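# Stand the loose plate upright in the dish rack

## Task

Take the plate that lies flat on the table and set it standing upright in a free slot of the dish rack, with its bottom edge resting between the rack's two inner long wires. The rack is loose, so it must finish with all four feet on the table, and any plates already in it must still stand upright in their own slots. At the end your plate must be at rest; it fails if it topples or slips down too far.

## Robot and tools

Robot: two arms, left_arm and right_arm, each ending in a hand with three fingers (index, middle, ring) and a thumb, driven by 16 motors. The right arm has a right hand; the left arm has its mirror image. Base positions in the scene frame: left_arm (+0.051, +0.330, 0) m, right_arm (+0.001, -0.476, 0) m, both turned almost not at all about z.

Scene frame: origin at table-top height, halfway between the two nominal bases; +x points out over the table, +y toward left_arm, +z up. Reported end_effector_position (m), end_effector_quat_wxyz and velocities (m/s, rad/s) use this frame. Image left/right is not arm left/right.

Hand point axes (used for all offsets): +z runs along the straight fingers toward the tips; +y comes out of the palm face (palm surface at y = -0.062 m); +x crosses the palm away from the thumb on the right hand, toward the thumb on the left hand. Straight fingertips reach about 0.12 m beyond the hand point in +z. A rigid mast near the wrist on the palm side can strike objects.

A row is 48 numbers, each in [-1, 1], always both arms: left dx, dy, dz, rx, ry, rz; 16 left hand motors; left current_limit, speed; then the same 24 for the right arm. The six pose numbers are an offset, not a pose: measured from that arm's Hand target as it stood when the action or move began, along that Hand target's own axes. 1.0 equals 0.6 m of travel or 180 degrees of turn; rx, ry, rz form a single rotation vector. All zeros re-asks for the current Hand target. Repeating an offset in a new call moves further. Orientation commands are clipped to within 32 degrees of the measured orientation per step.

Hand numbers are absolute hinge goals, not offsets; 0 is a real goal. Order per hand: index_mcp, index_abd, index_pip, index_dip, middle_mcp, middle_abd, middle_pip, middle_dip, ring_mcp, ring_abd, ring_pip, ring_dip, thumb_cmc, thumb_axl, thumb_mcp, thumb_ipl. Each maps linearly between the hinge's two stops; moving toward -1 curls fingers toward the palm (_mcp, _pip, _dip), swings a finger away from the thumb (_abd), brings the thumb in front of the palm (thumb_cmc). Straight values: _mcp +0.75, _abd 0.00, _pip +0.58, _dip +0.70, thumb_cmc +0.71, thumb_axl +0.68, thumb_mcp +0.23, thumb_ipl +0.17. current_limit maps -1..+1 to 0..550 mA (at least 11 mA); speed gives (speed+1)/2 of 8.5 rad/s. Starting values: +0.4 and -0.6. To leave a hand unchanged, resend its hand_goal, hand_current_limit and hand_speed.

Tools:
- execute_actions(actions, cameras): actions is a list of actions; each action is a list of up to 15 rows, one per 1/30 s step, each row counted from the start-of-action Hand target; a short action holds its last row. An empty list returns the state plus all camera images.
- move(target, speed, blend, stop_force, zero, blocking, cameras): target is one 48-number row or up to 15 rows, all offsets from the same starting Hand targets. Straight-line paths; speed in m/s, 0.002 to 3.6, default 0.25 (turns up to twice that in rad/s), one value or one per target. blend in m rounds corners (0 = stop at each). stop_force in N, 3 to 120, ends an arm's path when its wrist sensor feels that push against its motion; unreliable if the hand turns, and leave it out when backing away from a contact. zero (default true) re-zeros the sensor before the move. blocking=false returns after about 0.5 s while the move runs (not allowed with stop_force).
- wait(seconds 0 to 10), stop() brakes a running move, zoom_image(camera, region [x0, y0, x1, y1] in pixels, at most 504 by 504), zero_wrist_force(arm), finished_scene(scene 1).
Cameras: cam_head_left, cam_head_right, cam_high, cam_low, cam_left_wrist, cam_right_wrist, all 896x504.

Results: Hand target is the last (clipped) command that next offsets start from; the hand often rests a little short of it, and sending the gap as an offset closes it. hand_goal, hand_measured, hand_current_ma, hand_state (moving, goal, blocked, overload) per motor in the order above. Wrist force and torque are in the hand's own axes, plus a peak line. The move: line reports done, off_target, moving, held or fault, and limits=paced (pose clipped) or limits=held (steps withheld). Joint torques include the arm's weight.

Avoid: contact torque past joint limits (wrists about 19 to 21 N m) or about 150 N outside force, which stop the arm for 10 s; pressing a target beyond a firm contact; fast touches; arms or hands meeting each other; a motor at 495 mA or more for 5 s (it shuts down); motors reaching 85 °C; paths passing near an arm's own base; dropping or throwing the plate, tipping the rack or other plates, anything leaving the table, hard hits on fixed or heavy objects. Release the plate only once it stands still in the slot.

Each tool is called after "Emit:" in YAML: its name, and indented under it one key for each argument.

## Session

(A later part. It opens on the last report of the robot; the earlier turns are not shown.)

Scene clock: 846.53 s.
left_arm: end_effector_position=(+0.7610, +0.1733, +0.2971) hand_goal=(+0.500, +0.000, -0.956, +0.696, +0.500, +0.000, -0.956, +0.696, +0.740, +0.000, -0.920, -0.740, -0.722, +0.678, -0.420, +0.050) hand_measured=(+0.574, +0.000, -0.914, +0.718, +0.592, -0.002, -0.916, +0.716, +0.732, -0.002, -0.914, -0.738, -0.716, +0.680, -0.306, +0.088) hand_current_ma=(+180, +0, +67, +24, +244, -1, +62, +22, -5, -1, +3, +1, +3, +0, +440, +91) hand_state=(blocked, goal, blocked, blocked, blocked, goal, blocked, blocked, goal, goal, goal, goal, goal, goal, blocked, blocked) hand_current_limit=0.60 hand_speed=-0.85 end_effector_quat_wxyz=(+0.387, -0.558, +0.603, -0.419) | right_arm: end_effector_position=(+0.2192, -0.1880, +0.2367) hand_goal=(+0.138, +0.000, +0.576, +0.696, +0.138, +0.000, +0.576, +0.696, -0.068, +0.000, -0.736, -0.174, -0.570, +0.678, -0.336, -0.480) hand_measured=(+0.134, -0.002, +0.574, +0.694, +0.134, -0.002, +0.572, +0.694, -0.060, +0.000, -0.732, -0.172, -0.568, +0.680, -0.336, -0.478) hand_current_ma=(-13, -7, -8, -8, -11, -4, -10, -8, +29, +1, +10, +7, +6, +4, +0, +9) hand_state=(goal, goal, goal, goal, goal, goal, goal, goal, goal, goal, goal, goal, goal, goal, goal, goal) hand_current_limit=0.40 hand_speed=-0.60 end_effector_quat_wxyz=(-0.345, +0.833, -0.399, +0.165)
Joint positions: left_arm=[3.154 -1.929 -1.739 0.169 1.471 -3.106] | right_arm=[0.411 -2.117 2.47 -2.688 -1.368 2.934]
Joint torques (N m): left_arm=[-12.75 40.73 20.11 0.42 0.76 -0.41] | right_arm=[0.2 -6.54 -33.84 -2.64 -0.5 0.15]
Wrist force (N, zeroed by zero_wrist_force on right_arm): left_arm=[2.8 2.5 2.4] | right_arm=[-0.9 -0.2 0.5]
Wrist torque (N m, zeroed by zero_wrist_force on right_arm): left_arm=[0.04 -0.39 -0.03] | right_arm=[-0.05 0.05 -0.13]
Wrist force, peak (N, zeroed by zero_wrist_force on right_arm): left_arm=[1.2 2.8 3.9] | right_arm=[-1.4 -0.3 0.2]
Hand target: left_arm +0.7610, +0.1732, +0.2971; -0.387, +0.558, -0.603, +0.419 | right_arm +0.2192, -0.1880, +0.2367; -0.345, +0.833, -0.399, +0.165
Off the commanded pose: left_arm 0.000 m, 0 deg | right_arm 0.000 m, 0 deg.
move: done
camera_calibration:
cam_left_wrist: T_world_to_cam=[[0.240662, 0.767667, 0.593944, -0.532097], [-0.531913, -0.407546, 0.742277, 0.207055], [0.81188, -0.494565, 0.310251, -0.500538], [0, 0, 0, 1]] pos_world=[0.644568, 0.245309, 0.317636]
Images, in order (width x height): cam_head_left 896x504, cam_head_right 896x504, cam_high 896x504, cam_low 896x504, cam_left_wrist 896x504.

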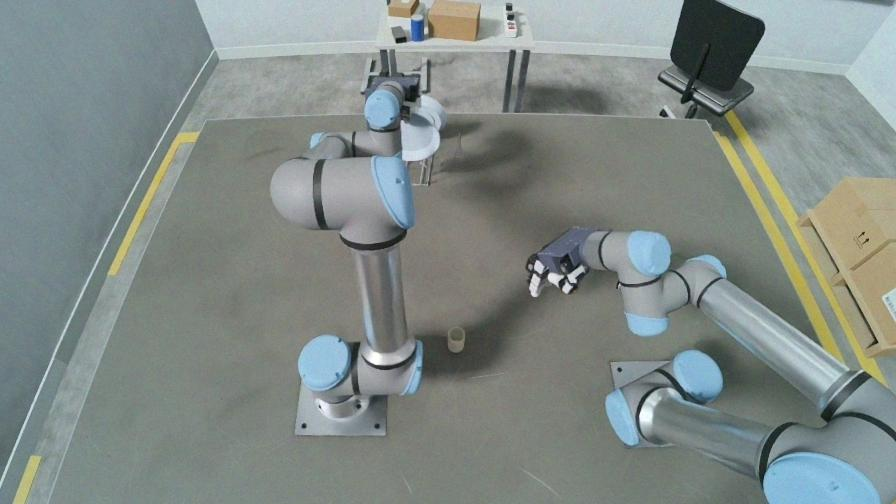

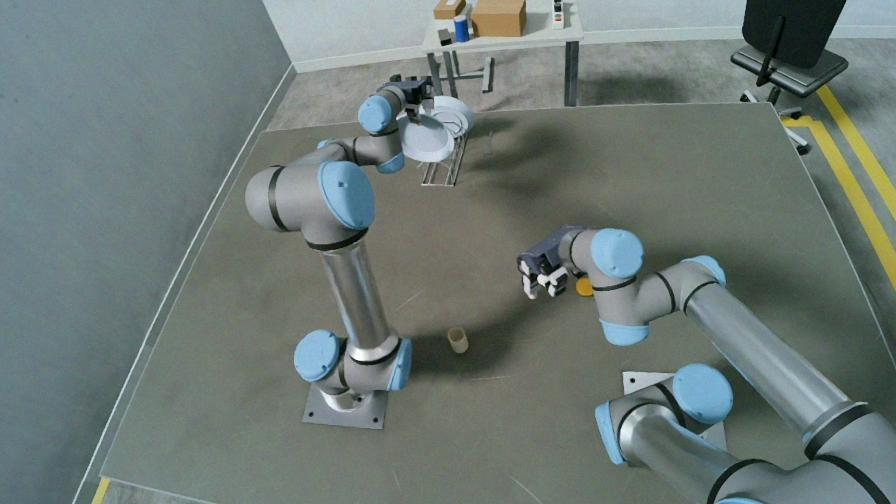

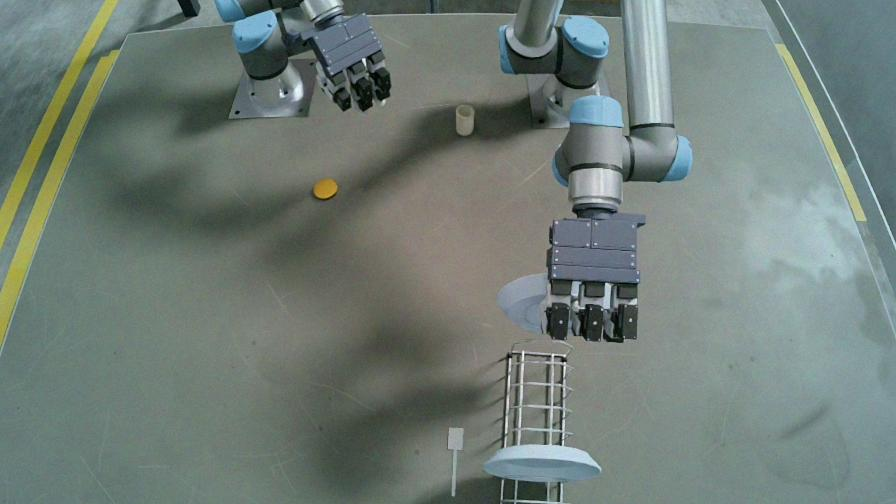

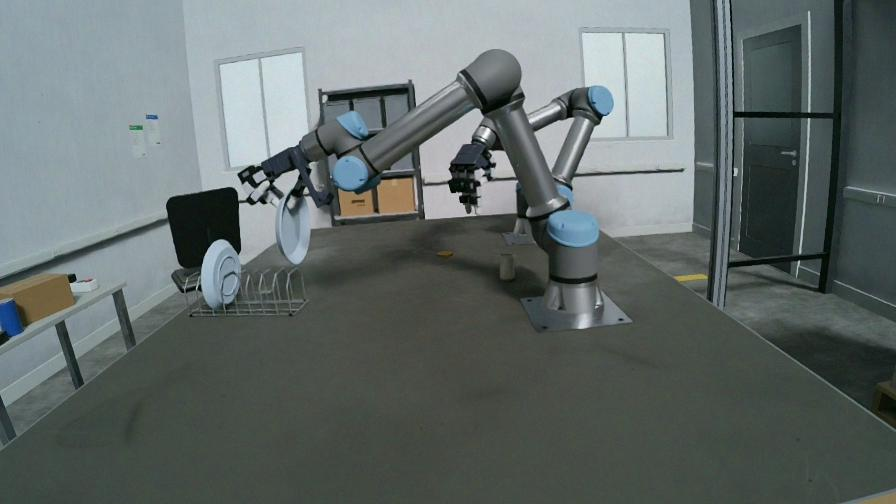

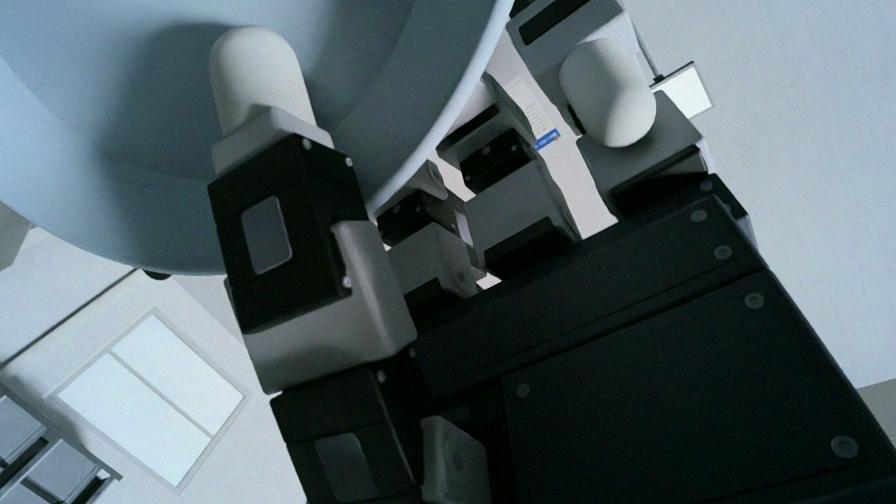

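Emit:
move:
  target: [0,0.0075,0.0525,0,-0.01305,-0.00475,0.50,0,-0.956,0.696,0.50,0,-0.956,0.696,0.74,0,-0.92,-0.74,-0.722,0.677,-0.42,0.05,0.6,-0.85,0,0,0,0,0,0,0.137,0,0.576,0.696,0.137,0,0.576,0.696,-0.068,0,-0.736,-0.174,-0.571,0.677,-0.337,-0.481,0.4,-0.6]
  speed: 0.06
  cameras: ["cam_high","cam_low"]

Emit:
zoom_image:
  camera: "cam_low"
  region: [200, 180, 330, 320]

Emit:
zoom_image:
  camera: "cam_high"
  region: [485, 275, 605, 395]

Scene clock: 883.27 s.
left_arm: end_effector_position=(+0.7889, +0.1708, +0.2820) hand_goal=(+0.500, +0.000, -0.956, +0.696, +0.500, +0.000, -0.956, +0.696, +0.740, +0.000, -0.920, -0.740, -0.722, +0.678, -0.420, +0.050) hand_measured=(+0.574, +0.000, -0.914, +0.718, +0.590, -0.002, -0.916, +0.716, +0.732, -0.002, -0.914, -0.738, -0.716, +0.680, -0.306, +0.088) hand_current_ma=(+175, +0, +67, +24, +238, -1, +65, +23, -5, -1, +3, +1, +3, +1, +440, +93) hand_state=(blocked, goal, blocked, blocked, blocked, goal, blocked, blocked, goal, goal, goal, goal, goal, goal, blocked, blocked) hand_current_limit=0.60 hand_speed=-0.85 end_effector_quat_wxyz=(-0.396, +0.570, -0.591, +0.411) end_effector_velocity=(-0.002, +0.000, +0.000) end_effector_angular_velocity=(+0.001, +0.001, -0.004) | right_arm: end_effector_position=(+0.2192, -0.1880, +0.2367) hand_goal=(+0.138, +0.000, +0.576, +0.696, +0.138, +0.000, +0.576, +0.696, -0.068, +0.000, -0.736, -0.174, -0.570, +0.678, -0.336, -0.480) hand_measured=(+0.134, -0.002, +0.574, +0.694, +0.134, -0.002, +0.572, +0.694, -0.060, +0.000, -0.732, -0.172, -0.568, +0.680, -0.336, -0.478) hand_current_ma=(-13, -7, -8, -8, -11, -4, -10, -8, +29, +1, +10, +7, +6, +4, +0, +9) hand_state=(goal, goal, goal, goal, goal, goal, goal, goal, goal, goal, goal, goal, goal, goal, goal, goal) hand_current_limit=0.40 hand_speed=-0.60 end_effector_quat_wxyz=(-0.345, +0.833, -0.399, +0.165)
Joint positions: left_arm=[3.133 -2.007 -1.669 0.178 1.531 -3.128] | right_arm=[0.412 -2.117 2.47 -2.688 -1.368 2.934]
Joint velocities: left_arm=[0.001 0.004 -0.005 0 -0.004 0.002] | right_arm=[within noise]
Joint torques (N m): left_arm=[11.96 52.19 13.16 3.14 -2.1 1.25] | right_arm=[4.41 -1.65 -34.15 -4.08 -1.93 2.09]
Wrist force (N, zeroed by zero_wrist_force on right_arm): left_arm=[2.5 2.2 2.4] | right_arm=[-0.9 -0.5 -0.1]
Wrist torque (N m, zeroed by zero_wrist_force on right_arm): left_arm=[0.01 -0.34 0.09] | right_arm=[-0.02 0.08 -0.14]
Wrist force, peak (N, zeroed by zero_wrist_force on right_arm): left_arm=[2.8 2.9 3.5] | right_arm=[-1.4 -0.6 0.3]
Hand target: left_arm +0.7889, +0.1710, +0.2819; -0.396, +0.570, -0.591, +0.411 | right_arm +0.2192, -0.1880, +0.2367; -0.345, +0.833, -0.399, +0.165
Off the commanded pose: left_arm 0.000 m, 0 deg | right_arm 0.000 m, 0 deg.
move: done
Images, in order (width x height): cam_high 896x504, cam_low 896x504.

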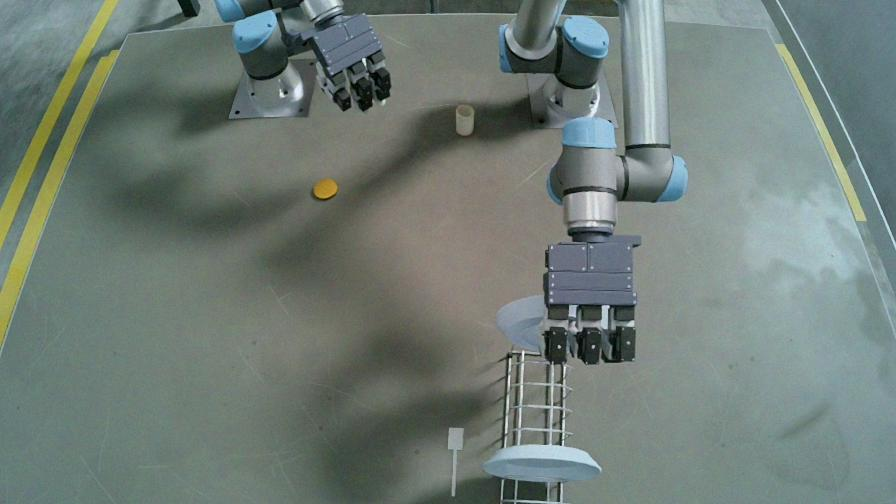

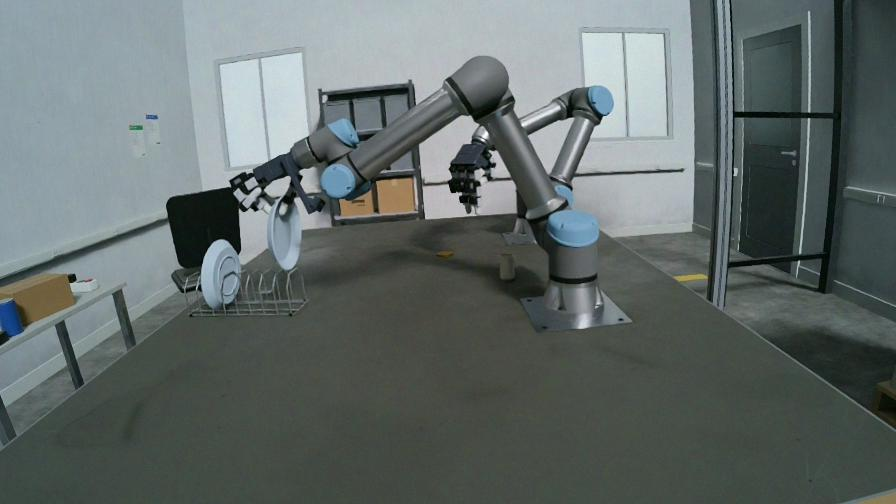

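Scaled by 3.600 from the camera's 896x504 image, which has a finer 1280x720 frame.

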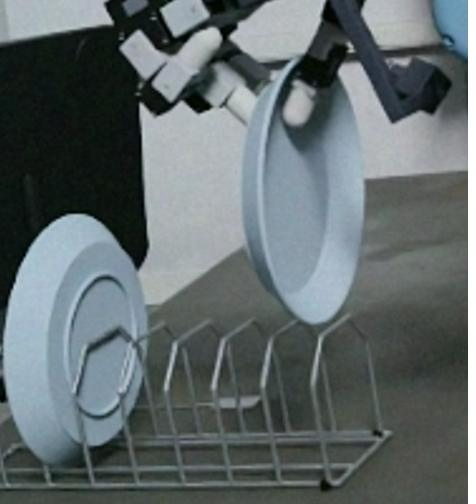

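Scaled by 4.200 from the camera's 896x504 image, which has a finer 1280x720 frame.

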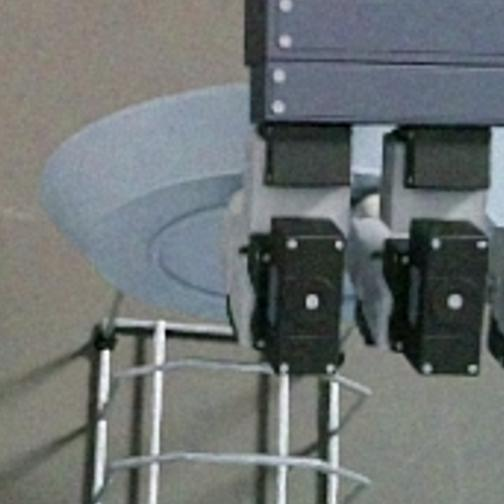

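Emit:
zoom_image:
  camera: "cam_low"
  region: [255, 185, 315, 280]

Emit:
wait:
  seconds: 0
  cameras: ["cam_head_left","cam_head_right","cam_left_wrist"]

Emit:
zoom_image:
  camera: "cam_head_right"
  region: [390, 70, 490, 200]

Emit:
zoom_image:
  camera: "cam_head_left"
  region: [370, 70, 470, 200]

Scaled by 5.305 from the camera's 896x504 image, which has a finer 1280x720 frame.

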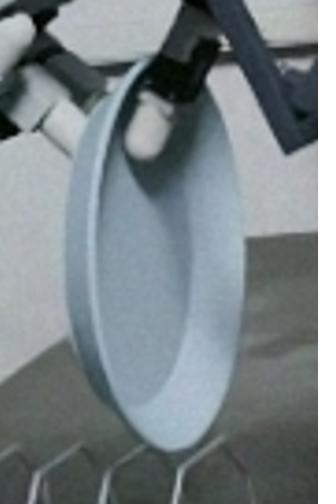

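Scene clock: 894.47 s.
left_arm: end_effector_position=(+0.7889, +0.1710, +0.2819) hand_goal=(+0.500, +0.000, -0.956, +0.696, +0.500, +0.000, -0.956, +0.696, +0.740, +0.000, -0.920, -0.740, -0.722, +0.678, -0.420, +0.050) hand_measured=(+0.574, +0.000, -0.914, +0.718, +0.590, -0.002, -0.916, +0.716, +0.732, -0.002, -0.914, -0.738, -0.716, +0.680, -0.306, +0.088) hand_current_ma=(+175, +0, +67, +24, +238, -1, +65, +23, -5, -1, +3, +1, +3, +1, +440, +93) hand_state=(blocked, goal, blocked, blocked, blocked, goal, blocked, blocked, goal, goal, goal, goal, goal, goal, blocked, blocked) hand_current_limit=0.60 hand_speed=-0.85 end_effector_quat_wxyz=(-0.396, +0.570, -0.591, +0.411) | right_arm: end_effector_position=(+0.2192, -0.1880, +0.2367) hand_goal=(+0.138, +0.000, +0.576, +0.696, +0.138, +0.000, +0.576, +0.696, -0.068, +0.000, -0.736, -0.174, -0.570, +0.678, -0.336, -0.480) hand_measured=(+0.134, -0.002, +0.574, +0.694, +0.134, -0.002, +0.572, +0.694, -0.060, +0.000, -0.732, -0.172, -0.568, +0.680, -0.336, -0.478) hand_current_ma=(-13, -7, -8, -8, -11, -4, -10, -8, +29, +1, +10, +7, +6, +4, +0, +9) hand_state=(goal, goal, goal, goal, goal, goal, goal, goal, goal, goal, goal, goal, goal, goal, goal, goal) hand_current_limit=0.40 hand_speed=-0.60 end_effector_quat_wxyz=(-0.345, +0.833, -0.399, +0.165)
Joint positions: left_arm=[3.133 -2.007 -1.669 0.178 1.531 -3.128] | right_arm=[0.412 -2.117 2.47 -2.688 -1.368 2.934]
Joint torques (N m): left_arm=[13.32 36.78 12.31 0.95 -0.56 1.19] | right_arm=[5.45 3.41 -33.29 -4.6 -1.77 2.07]
Wrist force (N, zeroed by zero_wrist_force on right_arm): left_arm=[2.7 2.5 2.4] | right_arm=[-0.8 -0.3 0.6]
Wrist torque (N m, zeroed by zero_wrist_force on right_arm): left_arm=[0.03 -0.35 0.09] | right_arm=[-0.05 0.05 -0.13]
Wrist force, peak (N, zeroed by zero_wrist_force on right_arm): left_arm=[2.6 2.9 2.9] | right_arm=[-1.3 -0.3 0.3]
Hand target: left_arm +0.7889, +0.1710, +0.2819; -0.396, +0.570, -0.591, +0.411 | right_arm +0.2192, -0.1880, +0.2367; -0.345, +0.833, -0.399, +0.165
Off the commanded pose: left_arm 0.000 m, 0 deg | right_arm 0.000 m, 0 deg.
camera_calibration:
cam_left_wrist: T_world_to_cam=[[0.207207, 0.777178, 0.594188, -0.503361], [-0.513697, -0.430464, 0.74217, 0.221738], [0.832575, -0.459016, 0.310039, -0.541911], [0, 0, 0, 1]] pos_world=[0.669387, 0.237905, 0.302537]
Images, in order (width x height): cam_head_left 896x504, cam_head_right 896x504, cam_left_wrist 896x504.

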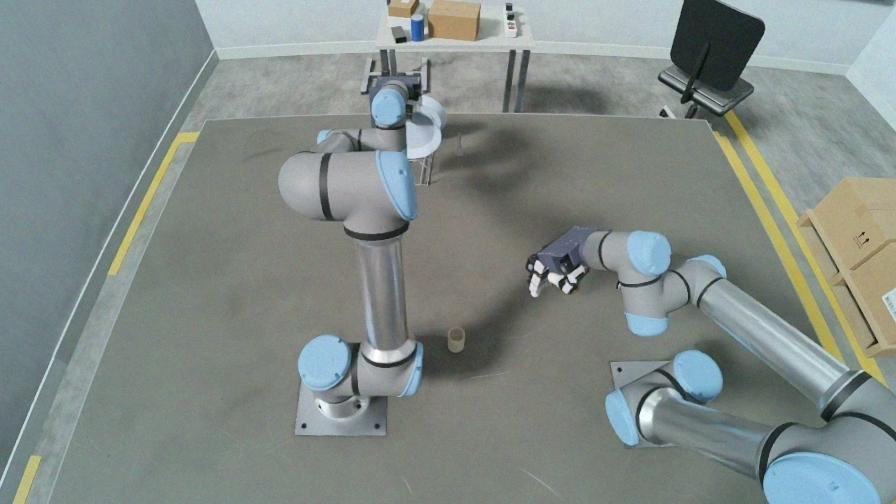

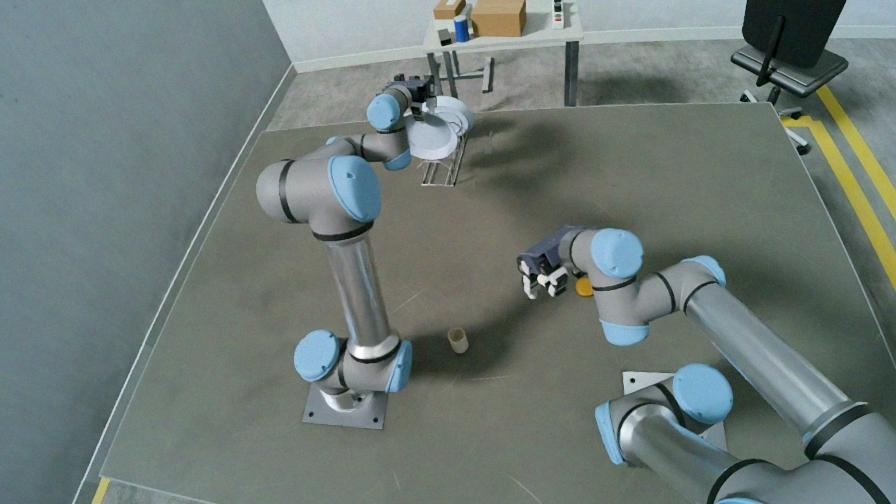

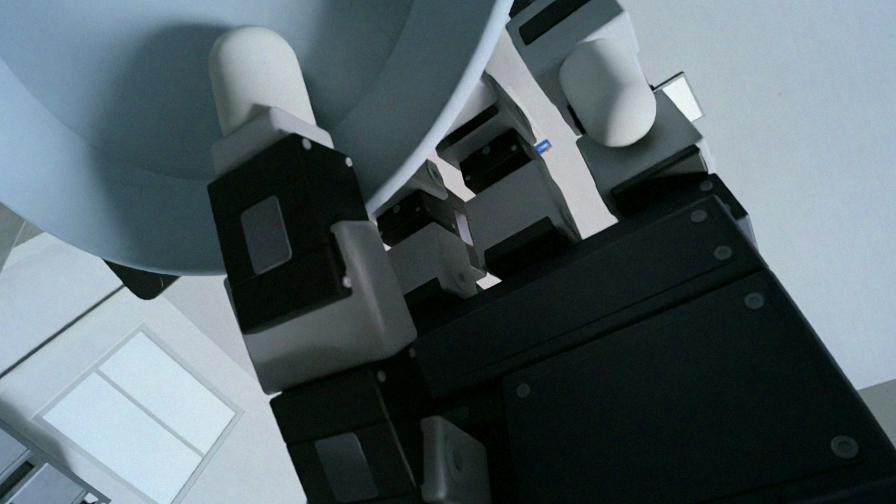

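Scaled by 3.877 from the camera's 896x504 image, which has a finer 1280x720 frame.

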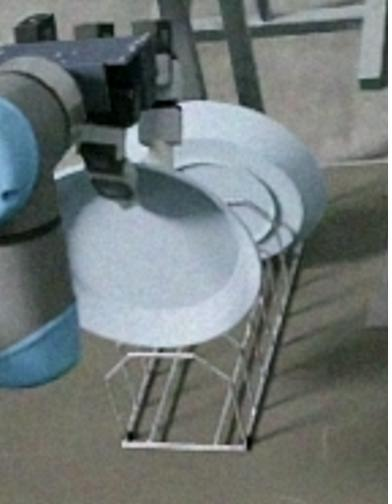

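Scaled by 3.877 from the camera's 896x504 image, which has a finer 1280x720 frame.

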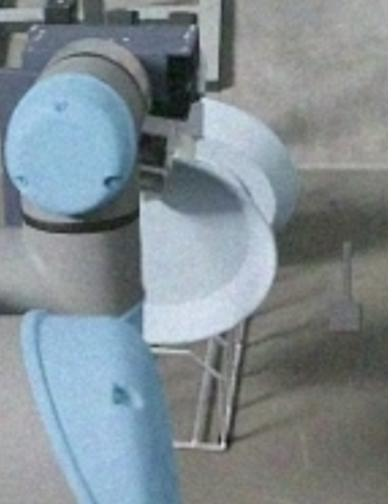

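Emit:
move:
  target: [0,-0.0065,0.0180,0,0,0,0.50,0,-0.956,0.696,0.50,0,-0.956,0.696,0.74,0,-0.92,-0.74,-0.722,0.677,-0.42,0.05,0.6,-0.85,0,0,0,0,0,0,0.137,0,0.576,0.696,0.137,0,0.576,0.696,-0.068,0,-0.736,-0.174,-0.571,0.677,-0.337,-0.481,0.4,-0.6]
  speed: 0.04
  cameras: ["cam_high","cam_low","cam_head_right"]

Emit:
zoom_image:
  camera: "cam_low"
  region: [240, 200, 320, 320]

Emit:
zoom_image:
  camera: "cam_high"
  region: [485, 275, 605, 395]

Emit:
zoom_image:
  camera: "cam_head_right"
  region: [400, 90, 480, 200]

Scene clock: 930.50 s.
left_arm: end_effector_position=(+0.8004, +0.1706, +0.2818) hand_goal=(+0.500, +0.000, -0.956, +0.696, +0.500, +0.000, -0.956, +0.696, +0.740, +0.000, -0.920, -0.740, -0.722, +0.678, -0.420, +0.050) hand_measured=(+0.574, +0.000, -0.914, +0.718, +0.590, -0.002, -0.916, +0.716, +0.732, -0.002, -0.914, -0.738, -0.716, +0.680, -0.306, +0.088) hand_current_ma=(+175, +0, +67, +24, +238, -1, +65, +23, -5, -1, +3, +1, +3, +1, +440, +93) hand_state=(blocked, goal, blocked, blocked, blocked, goal, blocked, blocked, goal, goal, goal, goal, goal, goal, blocked, blocked) hand_current_limit=0.60 hand_speed=-0.85 end_effector_quat_wxyz=(-0.396, +0.571, -0.591, +0.411) end_effector_velocity=(-0.002, +0.000, -0.001) end_effector_angular_velocity=(+0.000, +0.002, -0.001) | right_arm: end_effector_position=(+0.2192, -0.1880, +0.2367) hand_goal=(+0.138, +0.000, +0.576, +0.696, +0.138, +0.000, +0.576, +0.696, -0.068, +0.000, -0.736, -0.174, -0.570, +0.678, -0.336, -0.480) hand_measured=(+0.134, -0.002, +0.574, +0.694, +0.134, -0.002, +0.572, +0.694, -0.060, +0.000, -0.732, -0.172, -0.568, +0.680, -0.336, -0.478) hand_current_ma=(-13, -7, -8, -8, -11, -4, -10, -8, +29, +1, +10, +7, +6, +4, +0, +9) hand_state=(goal, goal, goal, goal, goal, goal, goal, goal, goal, goal, goal, goal, goal, goal, goal, goal) hand_current_limit=0.40 hand_speed=-0.60 end_effector_quat_wxyz=(-0.345, +0.833, -0.399, +0.165)
Joint positions: left_arm=[3.133 -2.031 -1.632 0.165 1.532 -3.128] | right_arm=[0.412 -2.117 2.47 -2.688 -1.368 2.934]
Joint velocities: left_arm=[0 0.003 -0.006 0 -0.001 0] | right_arm=[within noise]
Joint torques (N m): left_arm=[-12.44 53.04 11.94 3.97 2.28 -1.7] | right_arm=[4.75 8.83 -33.24 -4.4 -2.03 2.16]
Wrist force (N, zeroed by zero_wrist_force on right_arm): left_arm=[2.8 2.5 2.5] | right_arm=[-1.0 -0.7 0.3]
Wrist torque (N m, zeroed by zero_wrist_force on right_arm): left_arm=[0.04 -0.38 0.07] | right_arm=[-0.09 0.07 -0.15]
Wrist force, peak (N, zeroed by zero_wrist_force on right_arm): left_arm=[2.7 2.7 2.8] | right_arm=[-1.4 -0.5 0.7]
Hand target: left_arm +0.8003, +0.1706, +0.2818; -0.396, +0.570, -0.591, +0.411 | right_arm +0.2192, -0.1880, +0.2367; -0.345, +0.833, -0.399, +0.165
Off the commanded pose: left_arm 0.000 m, 0 deg | right_arm 0.000 m, 0 deg.
move: done
Images, in order (width x height): cam_head_right 896x504, cam_high 896x504, cam_low 896x504.

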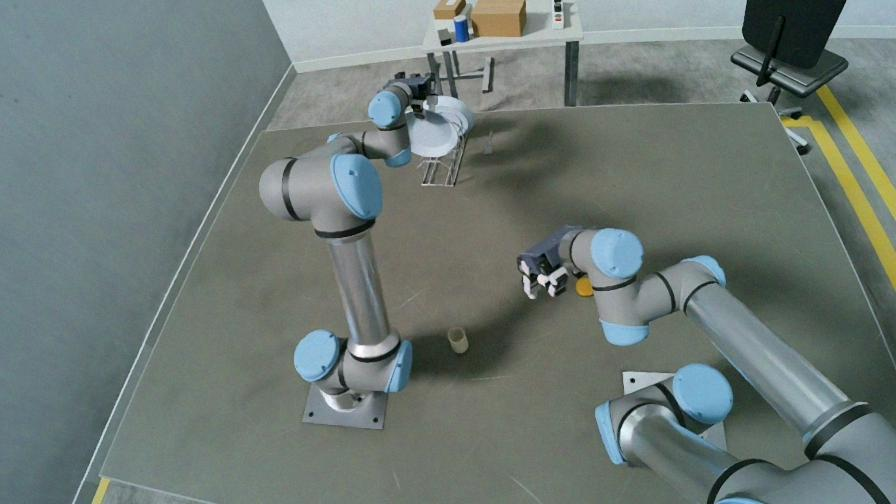

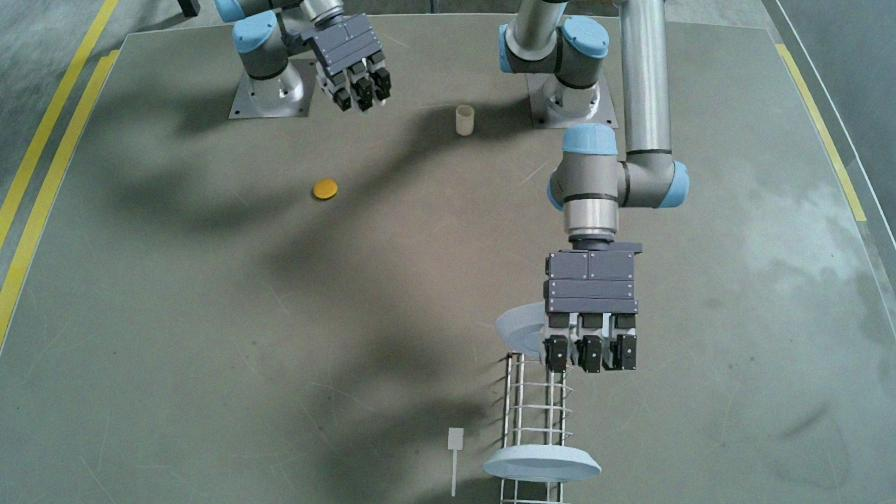

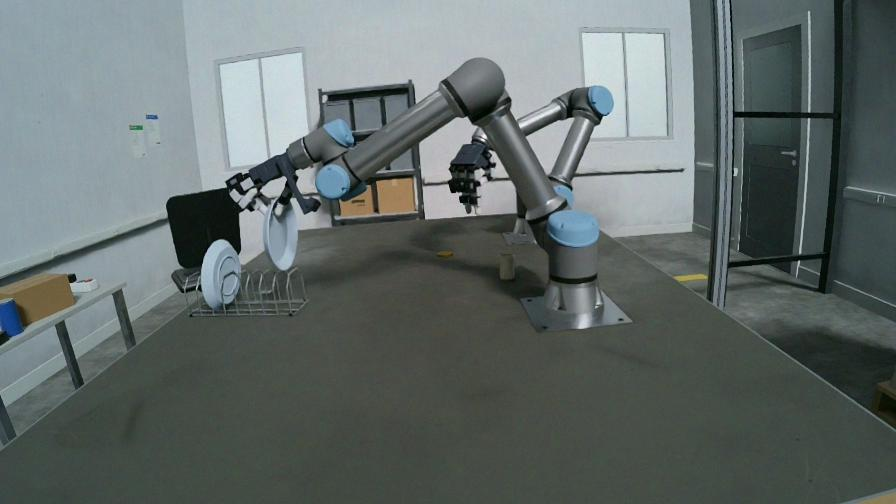

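Scaled by 4.200 from the camera's 896x504 image, which has a finer 1280x720 frame.

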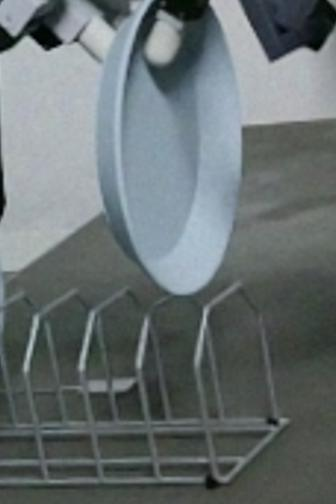

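Scaled by 4.200 from the camera's 896x504 image, which has a finer 1280x720 frame.

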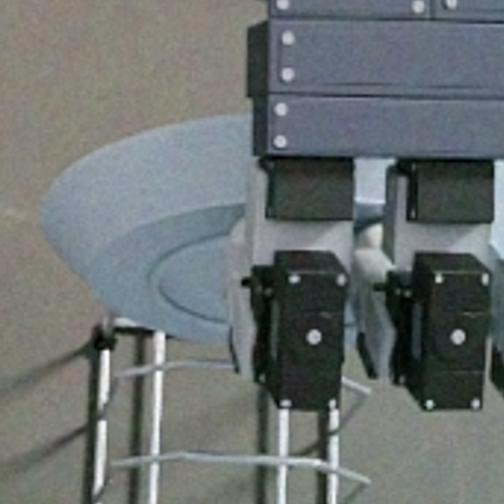

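Scaled by 4.582 from the camera's 896x504 image, which has a finer 1280x720 frame.

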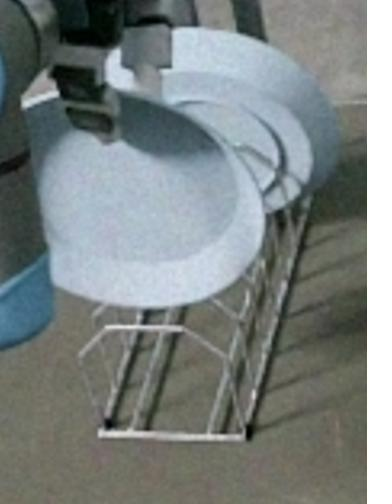

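Emit:
move:
  target: [0,0.0412,0.0088,0,0,0,0.50,0,-0.956,0.696,0.50,0,-0.956,0.696,0.74,0,-0.92,-0.74,-0.722,0.677,-0.42,0.05,0.6,-0.85,0,0,0,0,0,0,0.137,0,0.576,0.696,0.137,0,0.576,0.696,-0.068,0,-0.736,-0.174,-0.571,0.677,-0.337,-0.481,0.4,-0.6]
  speed: 0.02
  stop_force: 8
  cameras: ["cam_high","cam_low","cam_head_right"]

Emit:
zoom_image:
  camera: "cam_low"
  region: [240, 220, 320, 320]

Emit:
zoom_image:
  camera: "cam_high"
  region: [485, 295, 605, 415]

Emit:
zoom_image:
  camera: "cam_head_right"
  region: [400, 100, 480, 200]

Scene clock: 943.53 s.
left_arm: end_effector_position=(+0.7967, +0.1707, +0.2568) hand_goal=(+0.500, +0.000, -0.956, +0.696, +0.500, +0.000, -0.956, +0.696, +0.740, +0.000, -0.920, -0.740, -0.722, +0.678, -0.420, +0.050) hand_measured=(+0.574, +0.000, -0.914, +0.718, +0.590, -0.002, -0.916, +0.716, +0.732, -0.002, -0.914, -0.738, -0.716, +0.680, -0.306, +0.088) hand_current_ma=(+175, +0, +67, +24, +238, -1, +65, +23, -5, -1, +3, +1, +3, +1, +440, +93) hand_state=(blocked, goal, blocked, blocked, blocked, goal, blocked, blocked, goal, goal, goal, goal, goal, goal, blocked, blocked) hand_current_limit=0.60 hand_speed=-0.85 end_effector_quat_wxyz=(-0.396, +0.570, -0.591, +0.411) | right_arm: end_effector_position=(+0.2192, -0.1880, +0.2367) hand_goal=(+0.138, +0.000, +0.576, +0.696, +0.138, +0.000, +0.576, +0.696, -0.068, +0.000, -0.736, -0.174, -0.570, +0.678, -0.336, -0.480) hand_measured=(+0.134, -0.002, +0.574, +0.694, +0.134, -0.002, +0.572, +0.694, -0.060, +0.000, -0.732, -0.172, -0.568, +0.680, -0.336, -0.478) hand_current_ma=(-13, -7, -8, -8, -11, -4, -10, -8, +29, +1, +10, +7, +6, +4, +0, +9) hand_state=(goal, goal, goal, goal, goal, goal, goal, goal, goal, goal, goal, goal, goal, goal, goal, goal) hand_current_limit=0.40 hand_speed=-0.60 end_effector_quat_wxyz=(-0.345, +0.833, -0.399, +0.165)
Joint positions: left_arm=[3.133 -2.054 -1.67 0.226 1.532 -3.128] | right_arm=[0.412 -2.117 2.47 -2.688 -1.368 2.934]
Joint torques (N m): left_arm=[13.17 53.65 34.08 0.46 -2.03 1.27] | right_arm=[5.88 9.37 -32.85 -4.53 -1.86 2.12]
Wrist force (N, zeroed by zero_wrist_force on right_arm): left_arm=[2.4 2.5 2.6] | right_arm=[-0.8 -0.2 0.3]
Wrist torque (N m, zeroed by zero_wrist_force on right_arm): left_arm=[0.02 -0.32 0.07] | right_arm=[-0.02 0.05 -0.12]
Wrist force, peak (N, zeroed by zero_wrist_force on right_arm): left_arm=[2.8 3.1 2.5] | right_arm=[-1.2 -0.5 0.4]
Hand target: left_arm +0.7967, +0.1707, +0.2568; -0.396, +0.570, -0.591, +0.411 | right_arm +0.2192, -0.1880, +0.2367; -0.345, +0.833, -0.399, +0.165
Off the commanded pose: left_arm 0.000 m, 0 deg | right_arm 0.000 m, 0 deg.
move: done
Images, in order (width x height): cam_head_right 896x504, cam_high 896x504, cam_low 896x504.

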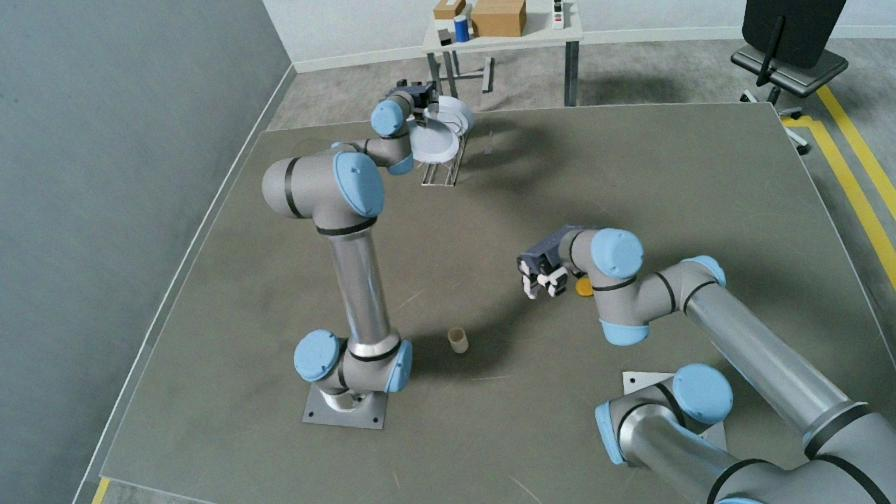

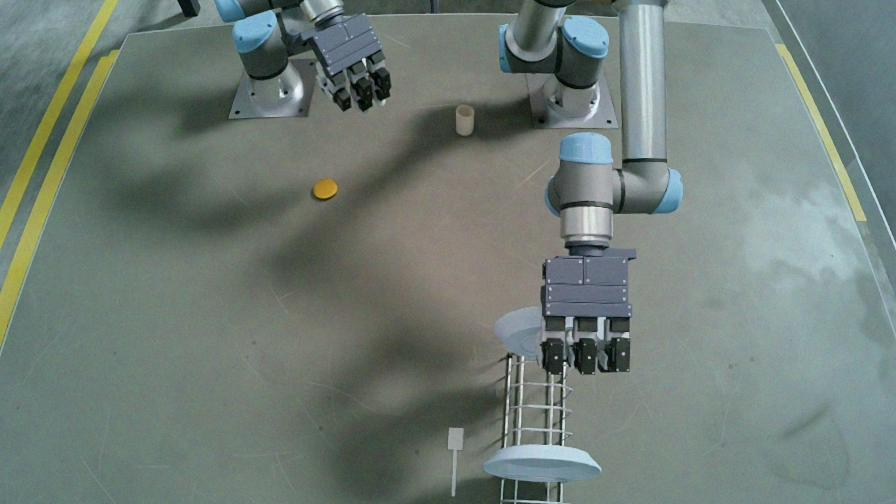

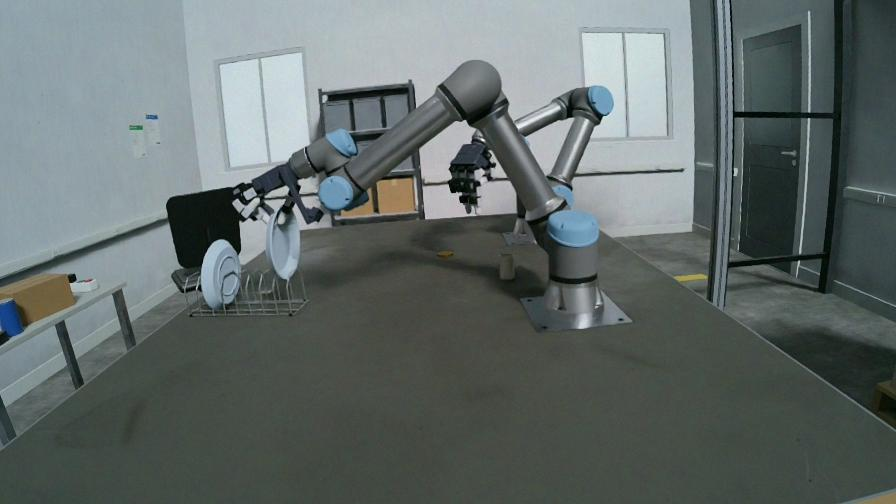

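Scaled by 5.040 from the camera's 896x504 image, which has a finer 1280x720 frame.

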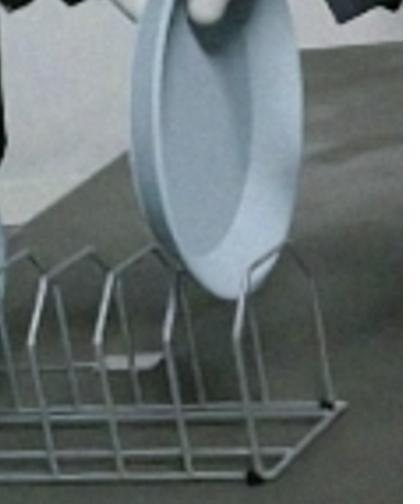

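Scaled by 4.200 from the camera's 896x504 image, which has a finer 1280x720 frame.

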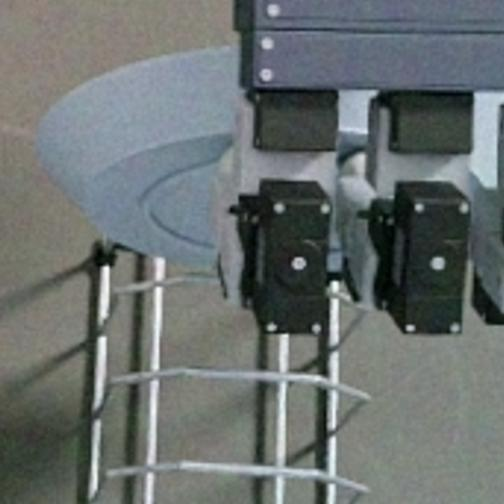

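Scaled by 5.040 from the camera's 896x504 image, which has a finer 1280x720 frame.

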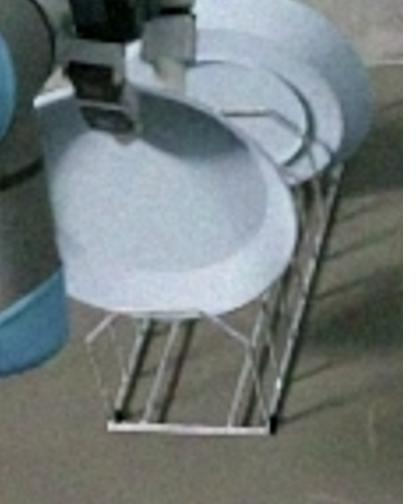

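Emit:
move:
  target: [-0.005,0.1441,0.0524,0,0,0,0.50,0,-0.956,0.696,0.50,0,-0.956,0.696,0.74,0,-0.92,-0.74,-0.722,0.677,-0.42,0.05,0.6,-0.85,0,0,0,0,0,0,0.137,0,0.576,0.696,0.137,0,0.576,0.696,-0.068,0,-0.736,-0.174,-0.571,0.677,-0.337,-0.481,0.4,-0.6]
  speed: 0.02
  stop_force: 6
  cameras: ["cam_high","cam_low","cam_head_right"]

Emit:
zoom_image:
  camera: "cam_low"
  region: [240, 220, 320, 320]

Emit:
zoom_image:
  camera: "cam_high"
  region: [485, 295, 605, 415]

Emit:
zoom_image:
  camera: "cam_head_right"
  region: [400, 100, 480, 200]

Scene clock: 959.00 s.
left_arm: end_effector_position=(+0.7962, +0.1733, +0.1747) hand_goal=(+0.500, +0.000, -0.956, +0.696, +0.500, +0.000, -0.956, +0.696, +0.740, +0.000, -0.920, -0.740, -0.722, +0.678, -0.420, +0.050) hand_measured=(+0.574, +0.000, -0.914, +0.718, +0.590, -0.002, -0.918, +0.716, +0.732, -0.002, -0.914, -0.738, -0.716, +0.680, -0.306, +0.088) hand_current_ma=(+174, +0, +67, +25, +238, -1, +60, +21, -5, -1, +3, +1, +3, +1, +440, +94) hand_state=(blocked, goal, blocked, blocked, blocked, goal, blocked, goal, goal, goal, goal, goal, goal, goal, blocked, blocked) hand_current_limit=0.60 hand_speed=-0.85 end_effector_quat_wxyz=(-0.396, +0.570, -0.591, +0.411) | right_arm: end_effector_position=(+0.2192, -0.1880, +0.2367) hand_goal=(+0.138, +0.000, +0.576, +0.696, +0.138, +0.000, +0.576, +0.696, -0.068, +0.000, -0.736, -0.174, -0.570, +0.678, -0.336, -0.480) hand_measured=(+0.134, -0.002, +0.574, +0.694, +0.134, -0.002, +0.572, +0.694, -0.060, +0.000, -0.732, -0.172, -0.568, +0.680, -0.336, -0.478) hand_current_ma=(-13, -7, -8, -8, -11, -4, -10, -8, +29, +1, +10, +7, +6, +4, +0, +9) hand_state=(goal, goal, goal, goal, goal, goal, goal, goal, goal, goal, goal, goal, goal, goal, goal, goal) hand_current_limit=0.40 hand_speed=-0.60 end_effector_quat_wxyz=(-0.345, +0.833, -0.399, +0.165)
Joint positions: left_arm=[3.138 -2.174 -1.733 0.409 1.527 -3.126] | right_arm=[0.412 -2.117 2.47 -2.688 -1.368 2.934]
Joint torques (N m): left_arm=[-2.34 53.72 30.1 4.13 2.66 0.12] | right_arm=[4.9 10 -32.55 -4.43 -1.9 2.14]
Wrist force (N, zeroed by zero_wrist_force on right_arm): left_arm=[2.6 0.2 1.3] | right_arm=[-0.9 -0.2 0.2]
Wrist torque (N m, zeroed by zero_wrist_force on right_arm): left_arm=[0.04 -0.36 0.08] | right_arm=[-0.01 0.06 -0.13]
Wrist force, peak (N, zeroed by zero_wrist_force on right_arm): left_arm=[6.0 -6.8 -0.4] | right_arm=[-1.4 -0.4 0.1]
Hand target: left_arm +0.7962, +0.1733, +0.1747; -0.396, +0.570, -0.591, +0.411 (not the last commanded pose) | right_arm +0.2192, -0.1880, +0.2367; -0.345, +0.833, -0.399, +0.165
Off the commanded pose: left_arm 0.010 m, 0 deg | right_arm 0.000 m, 0 deg.
move: contact (left_arm)
Images, in order (width x height): cam_head_right 896x504, cam_high 896x504, cam_low 896x504.

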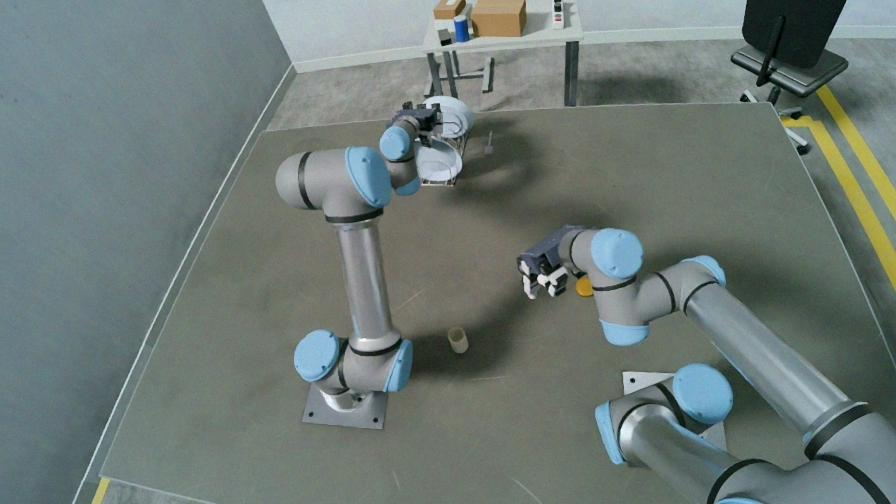

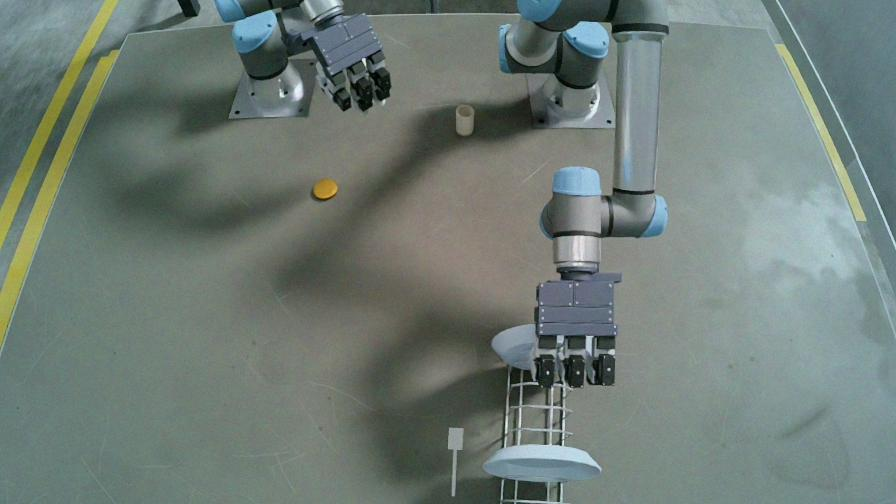

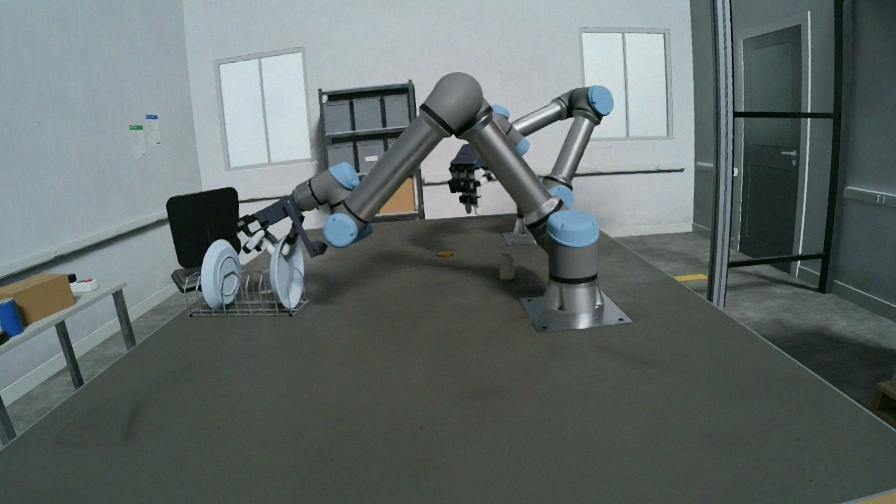

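Scaled by 5.040 from the camera's 896x504 image, which has a finer 1280x720 frame.

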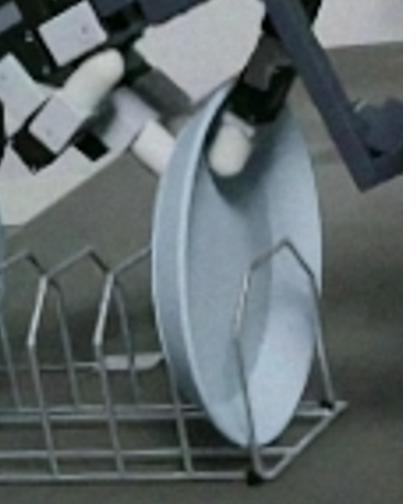

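Scaled by 4.200 from the camera's 896x504 image, which has a finer 1280x720 frame.

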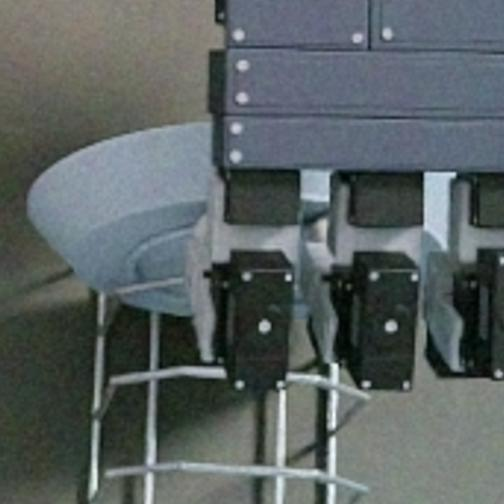

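Scaled by 5.040 from the camera's 896x504 image, which has a finer 1280x720 frame.

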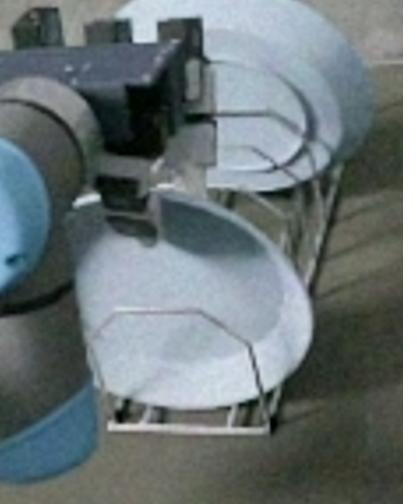

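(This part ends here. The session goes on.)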